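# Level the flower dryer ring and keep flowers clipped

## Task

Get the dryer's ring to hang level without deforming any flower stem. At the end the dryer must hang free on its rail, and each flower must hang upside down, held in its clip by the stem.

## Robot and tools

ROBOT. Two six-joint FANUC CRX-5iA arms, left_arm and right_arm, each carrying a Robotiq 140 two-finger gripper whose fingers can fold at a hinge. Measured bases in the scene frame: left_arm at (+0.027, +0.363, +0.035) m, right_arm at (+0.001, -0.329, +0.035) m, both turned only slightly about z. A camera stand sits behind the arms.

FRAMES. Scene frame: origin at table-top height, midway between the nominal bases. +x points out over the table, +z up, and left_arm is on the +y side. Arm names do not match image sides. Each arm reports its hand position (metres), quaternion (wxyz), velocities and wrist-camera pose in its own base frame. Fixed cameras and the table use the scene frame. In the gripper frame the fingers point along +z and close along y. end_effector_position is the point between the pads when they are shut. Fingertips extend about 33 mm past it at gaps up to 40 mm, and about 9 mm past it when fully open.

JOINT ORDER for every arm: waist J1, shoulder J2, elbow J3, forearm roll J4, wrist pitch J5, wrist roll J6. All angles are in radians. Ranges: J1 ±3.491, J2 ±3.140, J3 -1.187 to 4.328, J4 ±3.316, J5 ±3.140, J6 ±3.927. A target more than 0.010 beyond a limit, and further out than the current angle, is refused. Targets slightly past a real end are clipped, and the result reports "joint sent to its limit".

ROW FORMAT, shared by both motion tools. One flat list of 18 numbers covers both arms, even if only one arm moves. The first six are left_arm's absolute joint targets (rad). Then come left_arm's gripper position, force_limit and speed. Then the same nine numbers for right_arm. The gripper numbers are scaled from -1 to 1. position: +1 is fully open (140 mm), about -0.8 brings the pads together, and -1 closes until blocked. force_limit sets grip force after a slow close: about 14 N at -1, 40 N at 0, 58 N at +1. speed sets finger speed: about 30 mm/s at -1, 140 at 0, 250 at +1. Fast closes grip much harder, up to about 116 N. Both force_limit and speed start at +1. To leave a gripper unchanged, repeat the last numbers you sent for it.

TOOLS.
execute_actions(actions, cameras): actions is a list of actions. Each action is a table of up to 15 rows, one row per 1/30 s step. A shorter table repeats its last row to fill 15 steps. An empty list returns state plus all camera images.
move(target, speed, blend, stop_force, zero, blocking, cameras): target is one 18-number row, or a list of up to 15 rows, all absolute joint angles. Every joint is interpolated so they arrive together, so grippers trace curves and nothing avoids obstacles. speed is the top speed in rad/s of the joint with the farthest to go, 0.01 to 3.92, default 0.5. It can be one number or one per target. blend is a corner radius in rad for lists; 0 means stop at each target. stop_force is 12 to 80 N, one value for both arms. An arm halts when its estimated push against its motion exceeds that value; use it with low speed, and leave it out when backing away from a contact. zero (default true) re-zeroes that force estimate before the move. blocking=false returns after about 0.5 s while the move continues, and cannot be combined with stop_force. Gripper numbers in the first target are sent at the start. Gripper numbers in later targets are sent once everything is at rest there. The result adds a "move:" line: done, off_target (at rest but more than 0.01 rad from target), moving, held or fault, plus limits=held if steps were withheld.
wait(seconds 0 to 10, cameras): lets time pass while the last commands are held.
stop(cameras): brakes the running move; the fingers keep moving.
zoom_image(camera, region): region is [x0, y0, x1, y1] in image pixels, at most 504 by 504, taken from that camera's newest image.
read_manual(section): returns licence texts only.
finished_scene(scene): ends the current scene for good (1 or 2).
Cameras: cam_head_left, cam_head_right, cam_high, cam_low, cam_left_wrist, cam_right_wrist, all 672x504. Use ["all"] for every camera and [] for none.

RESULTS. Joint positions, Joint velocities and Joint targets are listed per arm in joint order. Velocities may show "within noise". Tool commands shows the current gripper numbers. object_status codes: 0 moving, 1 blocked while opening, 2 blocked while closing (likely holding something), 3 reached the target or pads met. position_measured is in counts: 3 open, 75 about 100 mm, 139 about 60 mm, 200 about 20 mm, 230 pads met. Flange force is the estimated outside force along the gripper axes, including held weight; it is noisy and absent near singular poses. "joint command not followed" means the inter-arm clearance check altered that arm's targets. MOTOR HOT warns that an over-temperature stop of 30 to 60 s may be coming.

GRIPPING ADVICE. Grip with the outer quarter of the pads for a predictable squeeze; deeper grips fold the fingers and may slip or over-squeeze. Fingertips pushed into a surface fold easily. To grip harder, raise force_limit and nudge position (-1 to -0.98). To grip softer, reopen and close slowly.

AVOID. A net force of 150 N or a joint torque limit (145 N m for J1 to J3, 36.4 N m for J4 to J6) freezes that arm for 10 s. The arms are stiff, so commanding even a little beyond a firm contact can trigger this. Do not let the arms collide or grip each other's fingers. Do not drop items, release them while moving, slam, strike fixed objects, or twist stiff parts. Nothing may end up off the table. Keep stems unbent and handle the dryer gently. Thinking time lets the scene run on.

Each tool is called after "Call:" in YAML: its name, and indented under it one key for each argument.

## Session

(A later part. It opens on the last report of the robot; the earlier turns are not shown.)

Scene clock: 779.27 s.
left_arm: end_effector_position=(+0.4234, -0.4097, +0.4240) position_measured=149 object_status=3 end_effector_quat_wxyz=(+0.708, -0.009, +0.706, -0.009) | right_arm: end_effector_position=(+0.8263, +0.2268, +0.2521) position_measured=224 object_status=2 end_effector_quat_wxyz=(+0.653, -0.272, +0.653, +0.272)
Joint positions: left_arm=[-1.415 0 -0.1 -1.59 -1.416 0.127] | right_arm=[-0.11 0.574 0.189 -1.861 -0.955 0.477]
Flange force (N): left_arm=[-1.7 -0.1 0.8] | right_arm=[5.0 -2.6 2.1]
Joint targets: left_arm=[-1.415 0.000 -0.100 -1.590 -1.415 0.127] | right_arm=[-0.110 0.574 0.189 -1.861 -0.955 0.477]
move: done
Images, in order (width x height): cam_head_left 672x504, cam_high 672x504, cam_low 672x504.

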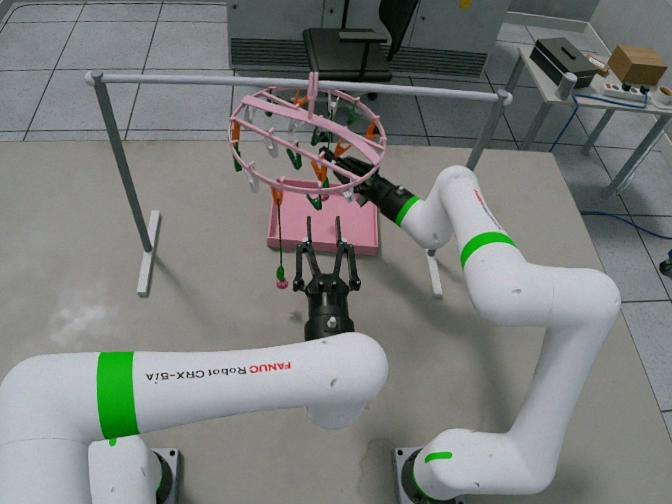

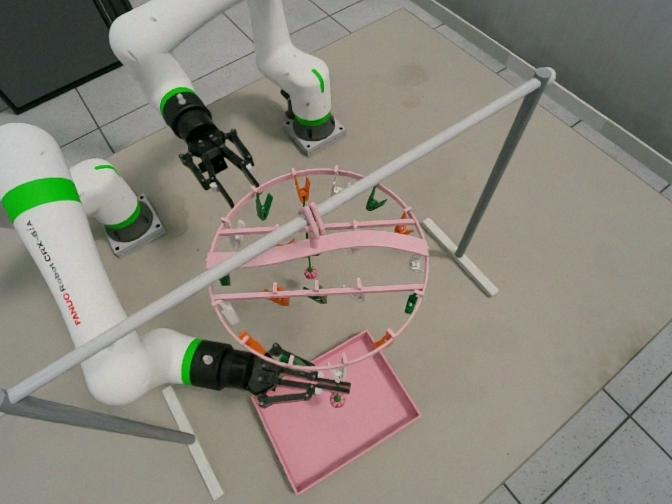

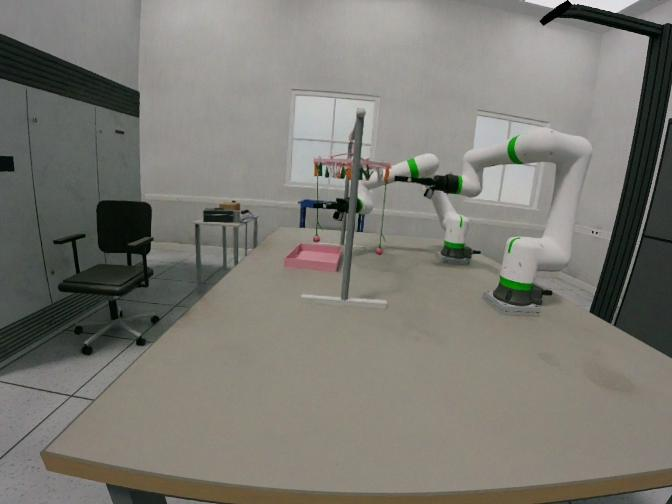

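Call:
move:
  target:
    - [-1.415,0.0,-0.1,-1.59,-1.4155,0.127,-0.16,-1,-1,-0.11,0.5741,0.1891,-1.8606,-0.9554,0.4768,-0.4,-1,-1]
    - [-1.415,0.0,-0.1,-1.59,-1.4155,0.127,-0.16,-1,-1,-0.293,0.44,-0.02,-1.82,-1.138,0.523,-0.4,-1,-1]
  speed: [0.1,0.1]
  cameras: ["cam_head_left","cam_high","cam_low","cam_left_wrist"]

Call:
wait:
  seconds: 4
  cameras: ["cam_low","cam_head_left","cam_left_wrist","cam_high"]

Call:
zoom_image:
  camera: "cam_low"
  region: [290, 130, 410, 270]

Call:
zoom_image:
  camera: "cam_high"
  region: [190, 170, 460, 390]

Scene clock: 789.73 s.
left_arm: end_effector_position=(+0.4234, -0.4097, +0.4240) position_measured=149 object_status=3 end_effector_quat_wxyz=(+0.708, -0.009, +0.706, -0.009) | right_arm: end_effector_position=(+0.7446, +0.1365, +0.2573) position_measured=179 object_status=3 end_effector_quat_wxyz=(+0.659, -0.269, +0.648, +0.270)
Joint positions: left_arm=[-1.415 0 -0.1 -1.59 -1.415 0.127] | right_arm=[-0.293 0.44 -0.02 -1.82 -1.138 0.523]
Flange force (N): left_arm=[-1.8 0.5 1.0] | right_arm=[4.5 -3.5 0.7]
Joint targets: left_arm=[-1.415 0.000 -0.100 -1.590 -1.415 0.127] | right_arm=[-0.293 0.440 -0.020 -1.820 -1.138 0.523]
move: done
camera_calibration:
cam_left_wrist: T_world_to_cam=[[-0.0108742, 0.999522, -0.0289568, 0.434344], [-0.332866, 0.0236886, 0.942676, -0.24267], [0.942911, 0.0198896, 0.33245, -0.388486], [0, 0, 0, 1]] pos_world=[0.290255, -0.420661, 0.370488]
Images, in order (width x height): cam_head_left 672x504, cam_high 672x504, cam_low 672x504, cam_left_wrist 672x504.

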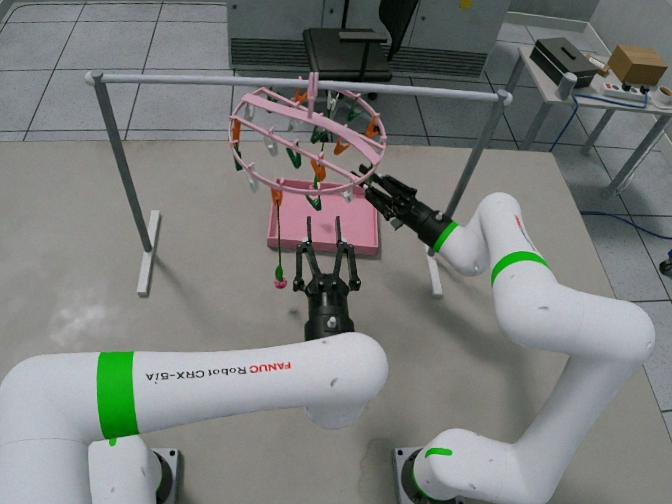

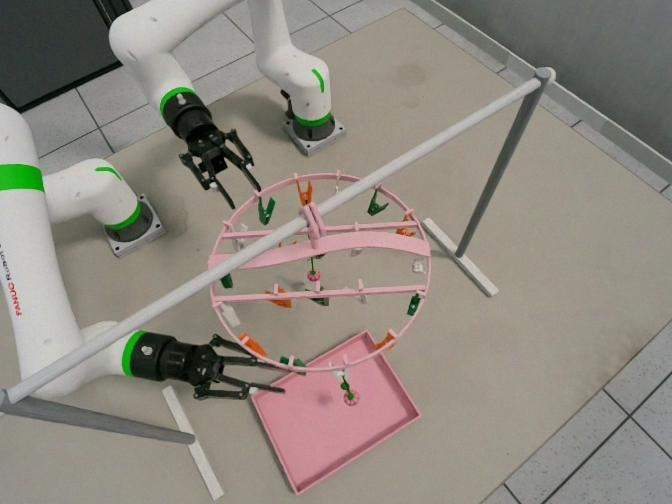

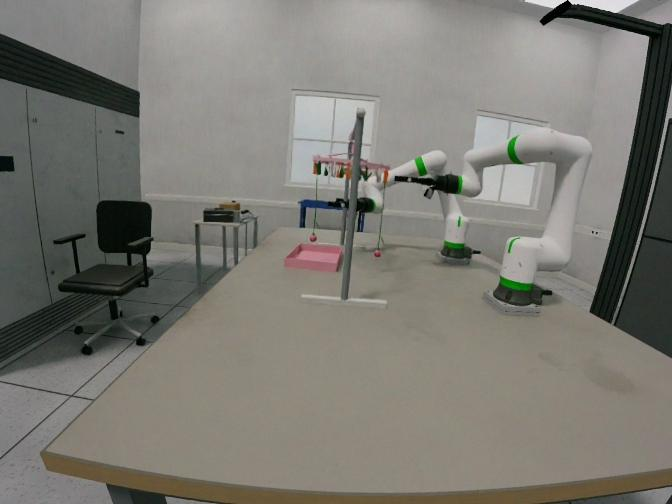

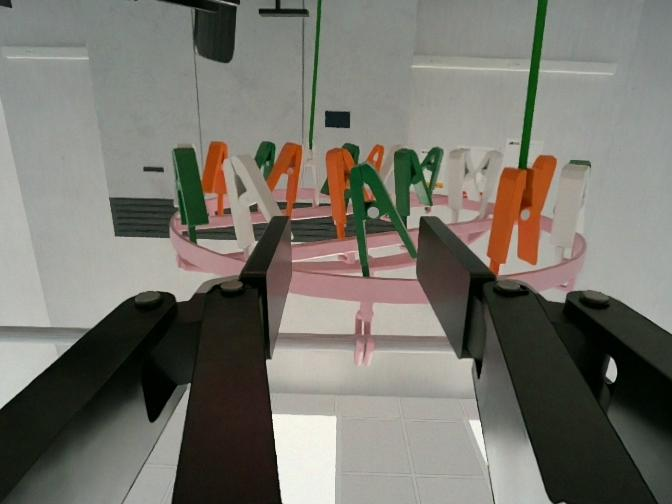

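Scene clock: 793.73 s.
left_arm: end_effector_position=(+0.4234, -0.4097, +0.4240) position_measured=149 object_status=3 end_effector_quat_wxyz=(+0.708, -0.009, +0.706, -0.009) | right_arm: end_effector_position=(+0.7446, +0.1365, +0.2573) position_measured=179 object_status=3 end_effector_quat_wxyz=(+0.659, -0.269, +0.648, +0.270)
Joint positions: left_arm=[-1.415 0 -0.1 -1.59 -1.415 0.127] | right_arm=[-0.293 0.44 -0.02 -1.82 -1.138 0.523]
Flange force (N): left_arm=[-1.5 0.1 0.3] | right_arm=[4.4 -3.8 1.2]
Joint targets: left_arm=[-1.415 0.000 -0.100 -1.590 -1.415 0.127] | right_arm=[-0.293 0.440 -0.020 -1.820 -1.138 0.523]
Tool commands: left_gripper/position=-0.16 left_gripper/force_limit=-1.0 left_gripper/speed=-1.0 right_gripper/position=-0.4 right_gripper/force_limit=-1.0 right_gripper/speed=-1.0
wait: 4.00 s; at rest by 0.17 s
camera_calibration:
cam_left_wrist: T_world_to_cam=[[-0.0108742, 0.999522, -0.0289568, 0.434344], [-0.332866, 0.0236886, 0.942676, -0.24267], [0.942911, 0.0198896, 0.33245, -0.388486], [0, 0, 0, 1]] pos_world=[0.290255, -0.420661, 0.370488]
Images, in order (width x height): cam_head_left 672x504, cam_high 672x504, cam_low 672x504, cam_left_wrist 672x504.

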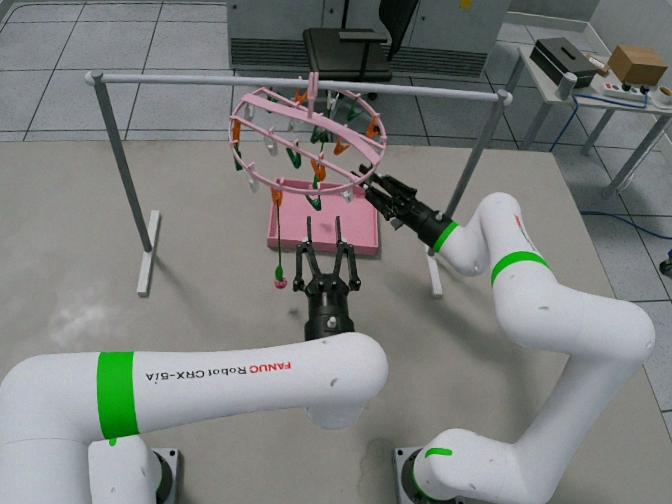

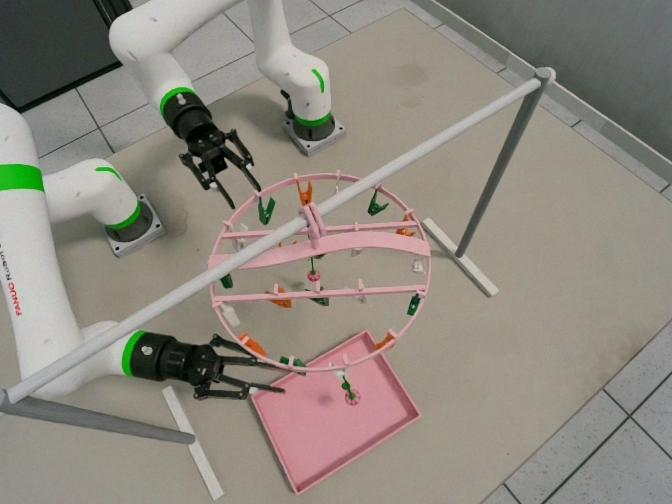

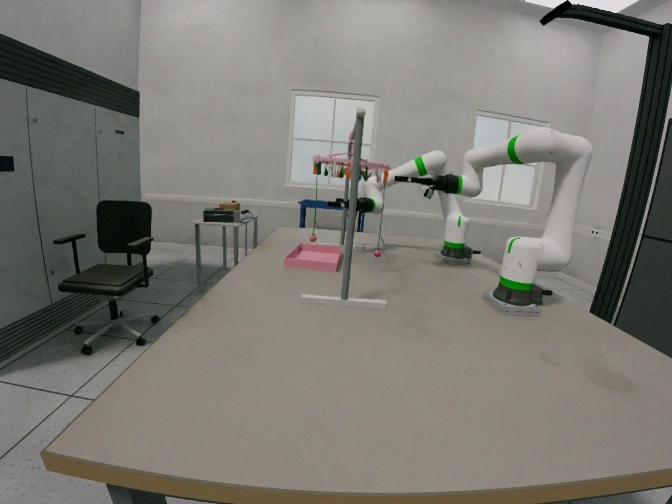

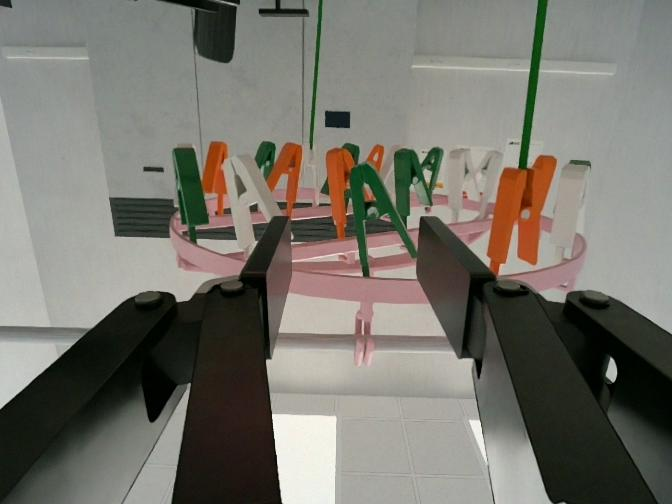

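Scaled by 3.600 from the camera's 672x504 image, which has a finer 960x720 frame.

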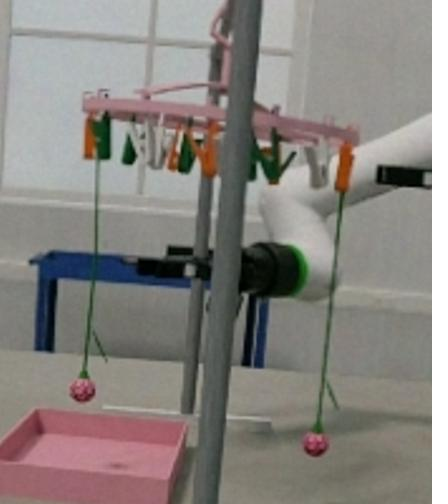

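Scaled by 1.867 from the camera's 672x504 image, which has a finer 960x720 frame.

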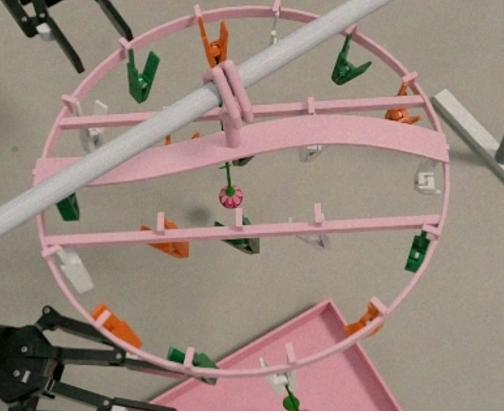

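Call:
move:
  target: [-1.415,-0.2,-0.2,-1.59,-1.4155,0.127,-0.16,-1,-1,-0.538,0.255,-0.367,-1.563,-1.581,0.62,-0.4,-1,-1]
  speed: 0.4
  cameras: ["cam_high","cam_low","cam_left_wrist"]

Call:
zoom_image:
  camera: "cam_low"
  region: [290, 130, 410, 270]

Call:
zoom_image:
  camera: "cam_left_wrist"
  region: [150, 0, 600, 380]

Scene clock: 814.57 s.
left_arm: end_effector_position=(+0.4130, -0.3438, +0.4636) position_measured=149 object_status=3 end_effector_quat_wxyz=(+0.712, -0.044, +0.699, -0.044) | right_arm: end_effector_position=(+0.5021, +0.1144, +0.2254) position_measured=179 object_status=3 end_effector_quat_wxyz=(+0.612, -0.353, +0.613, +0.354)
Joint positions: left_arm=[-1.415 -0.2 -0.2 -1.59 -1.415 0.127] | right_arm=[-0.538 0.255 -0.367 -1.563 -1.581 0.62]
Flange force (N): left_arm=[-2.1 1.0 0.7] | right_arm=[4.1 -3.5 -1.5]
Joint targets: left_arm=[-1.415 -0.200 -0.200 -1.590 -1.415 0.127] | right_arm=[-0.538 0.255 -0.367 -1.563 -1.581 0.620]
move: done
camera_calibration:
cam_left_wrist: T_world_to_cam=[[-0.00965554, 0.991783, -0.127564, 0.412018], [-0.347398, 0.116297, 0.930478, -0.241525], [0.937668, 0.0532998, 0.343421, -0.384655], [0, 0, 0, 1]] pos_world=[0.280752, -0.360042, 0.409391]
Images, in order (width x height): cam_high 672x504, cam_low 672x504, cam_left_wrist 672x504.

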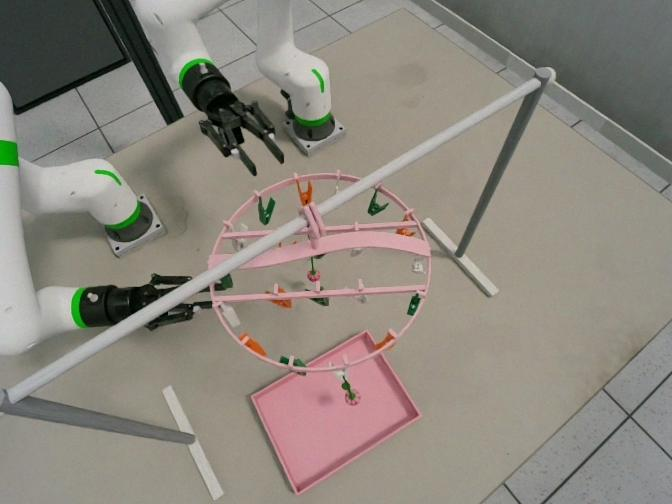

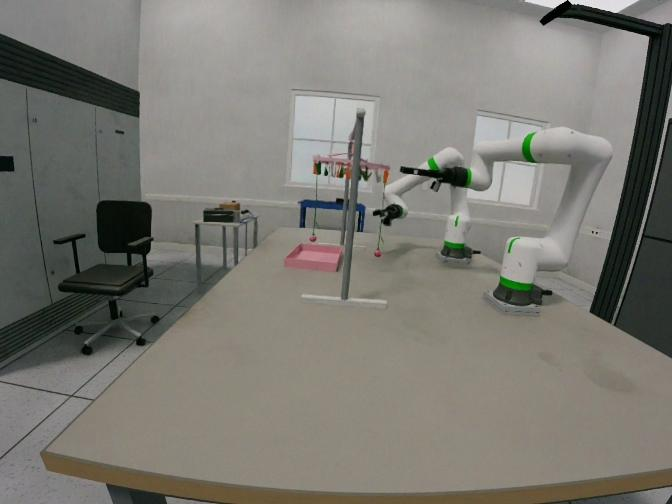

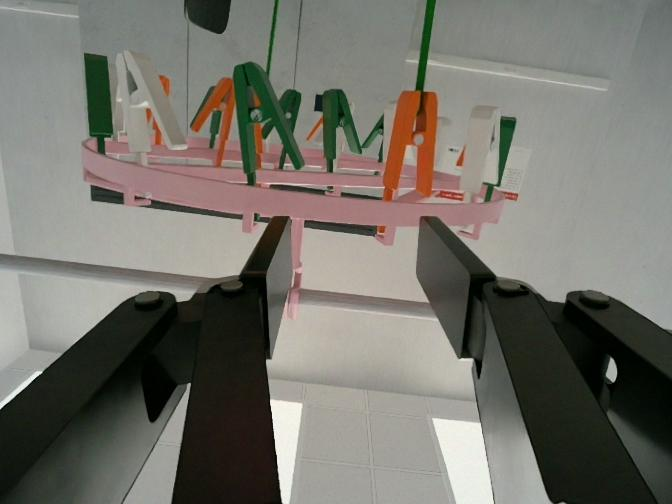

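Scaled by 3.600 from the camera's 672x504 image, which has a finer 960x720 frame.

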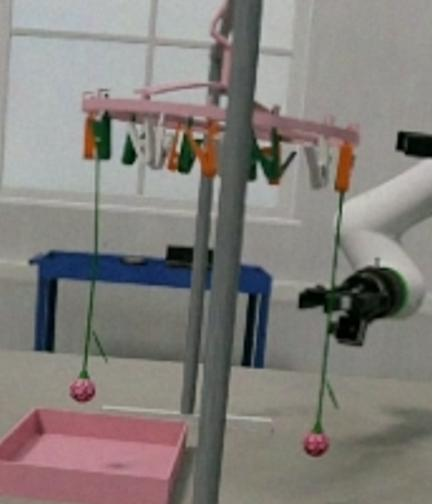

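Scaled by 1.120 from the camera's 672x504 image, which has a finer 960x720 frame.

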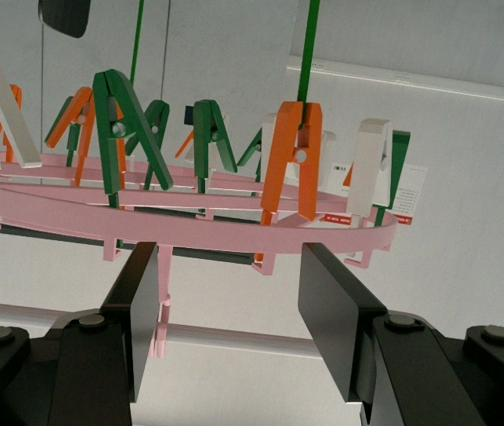

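Call:
finished_scene:
  scene: 1

The scene is finished: the task was done.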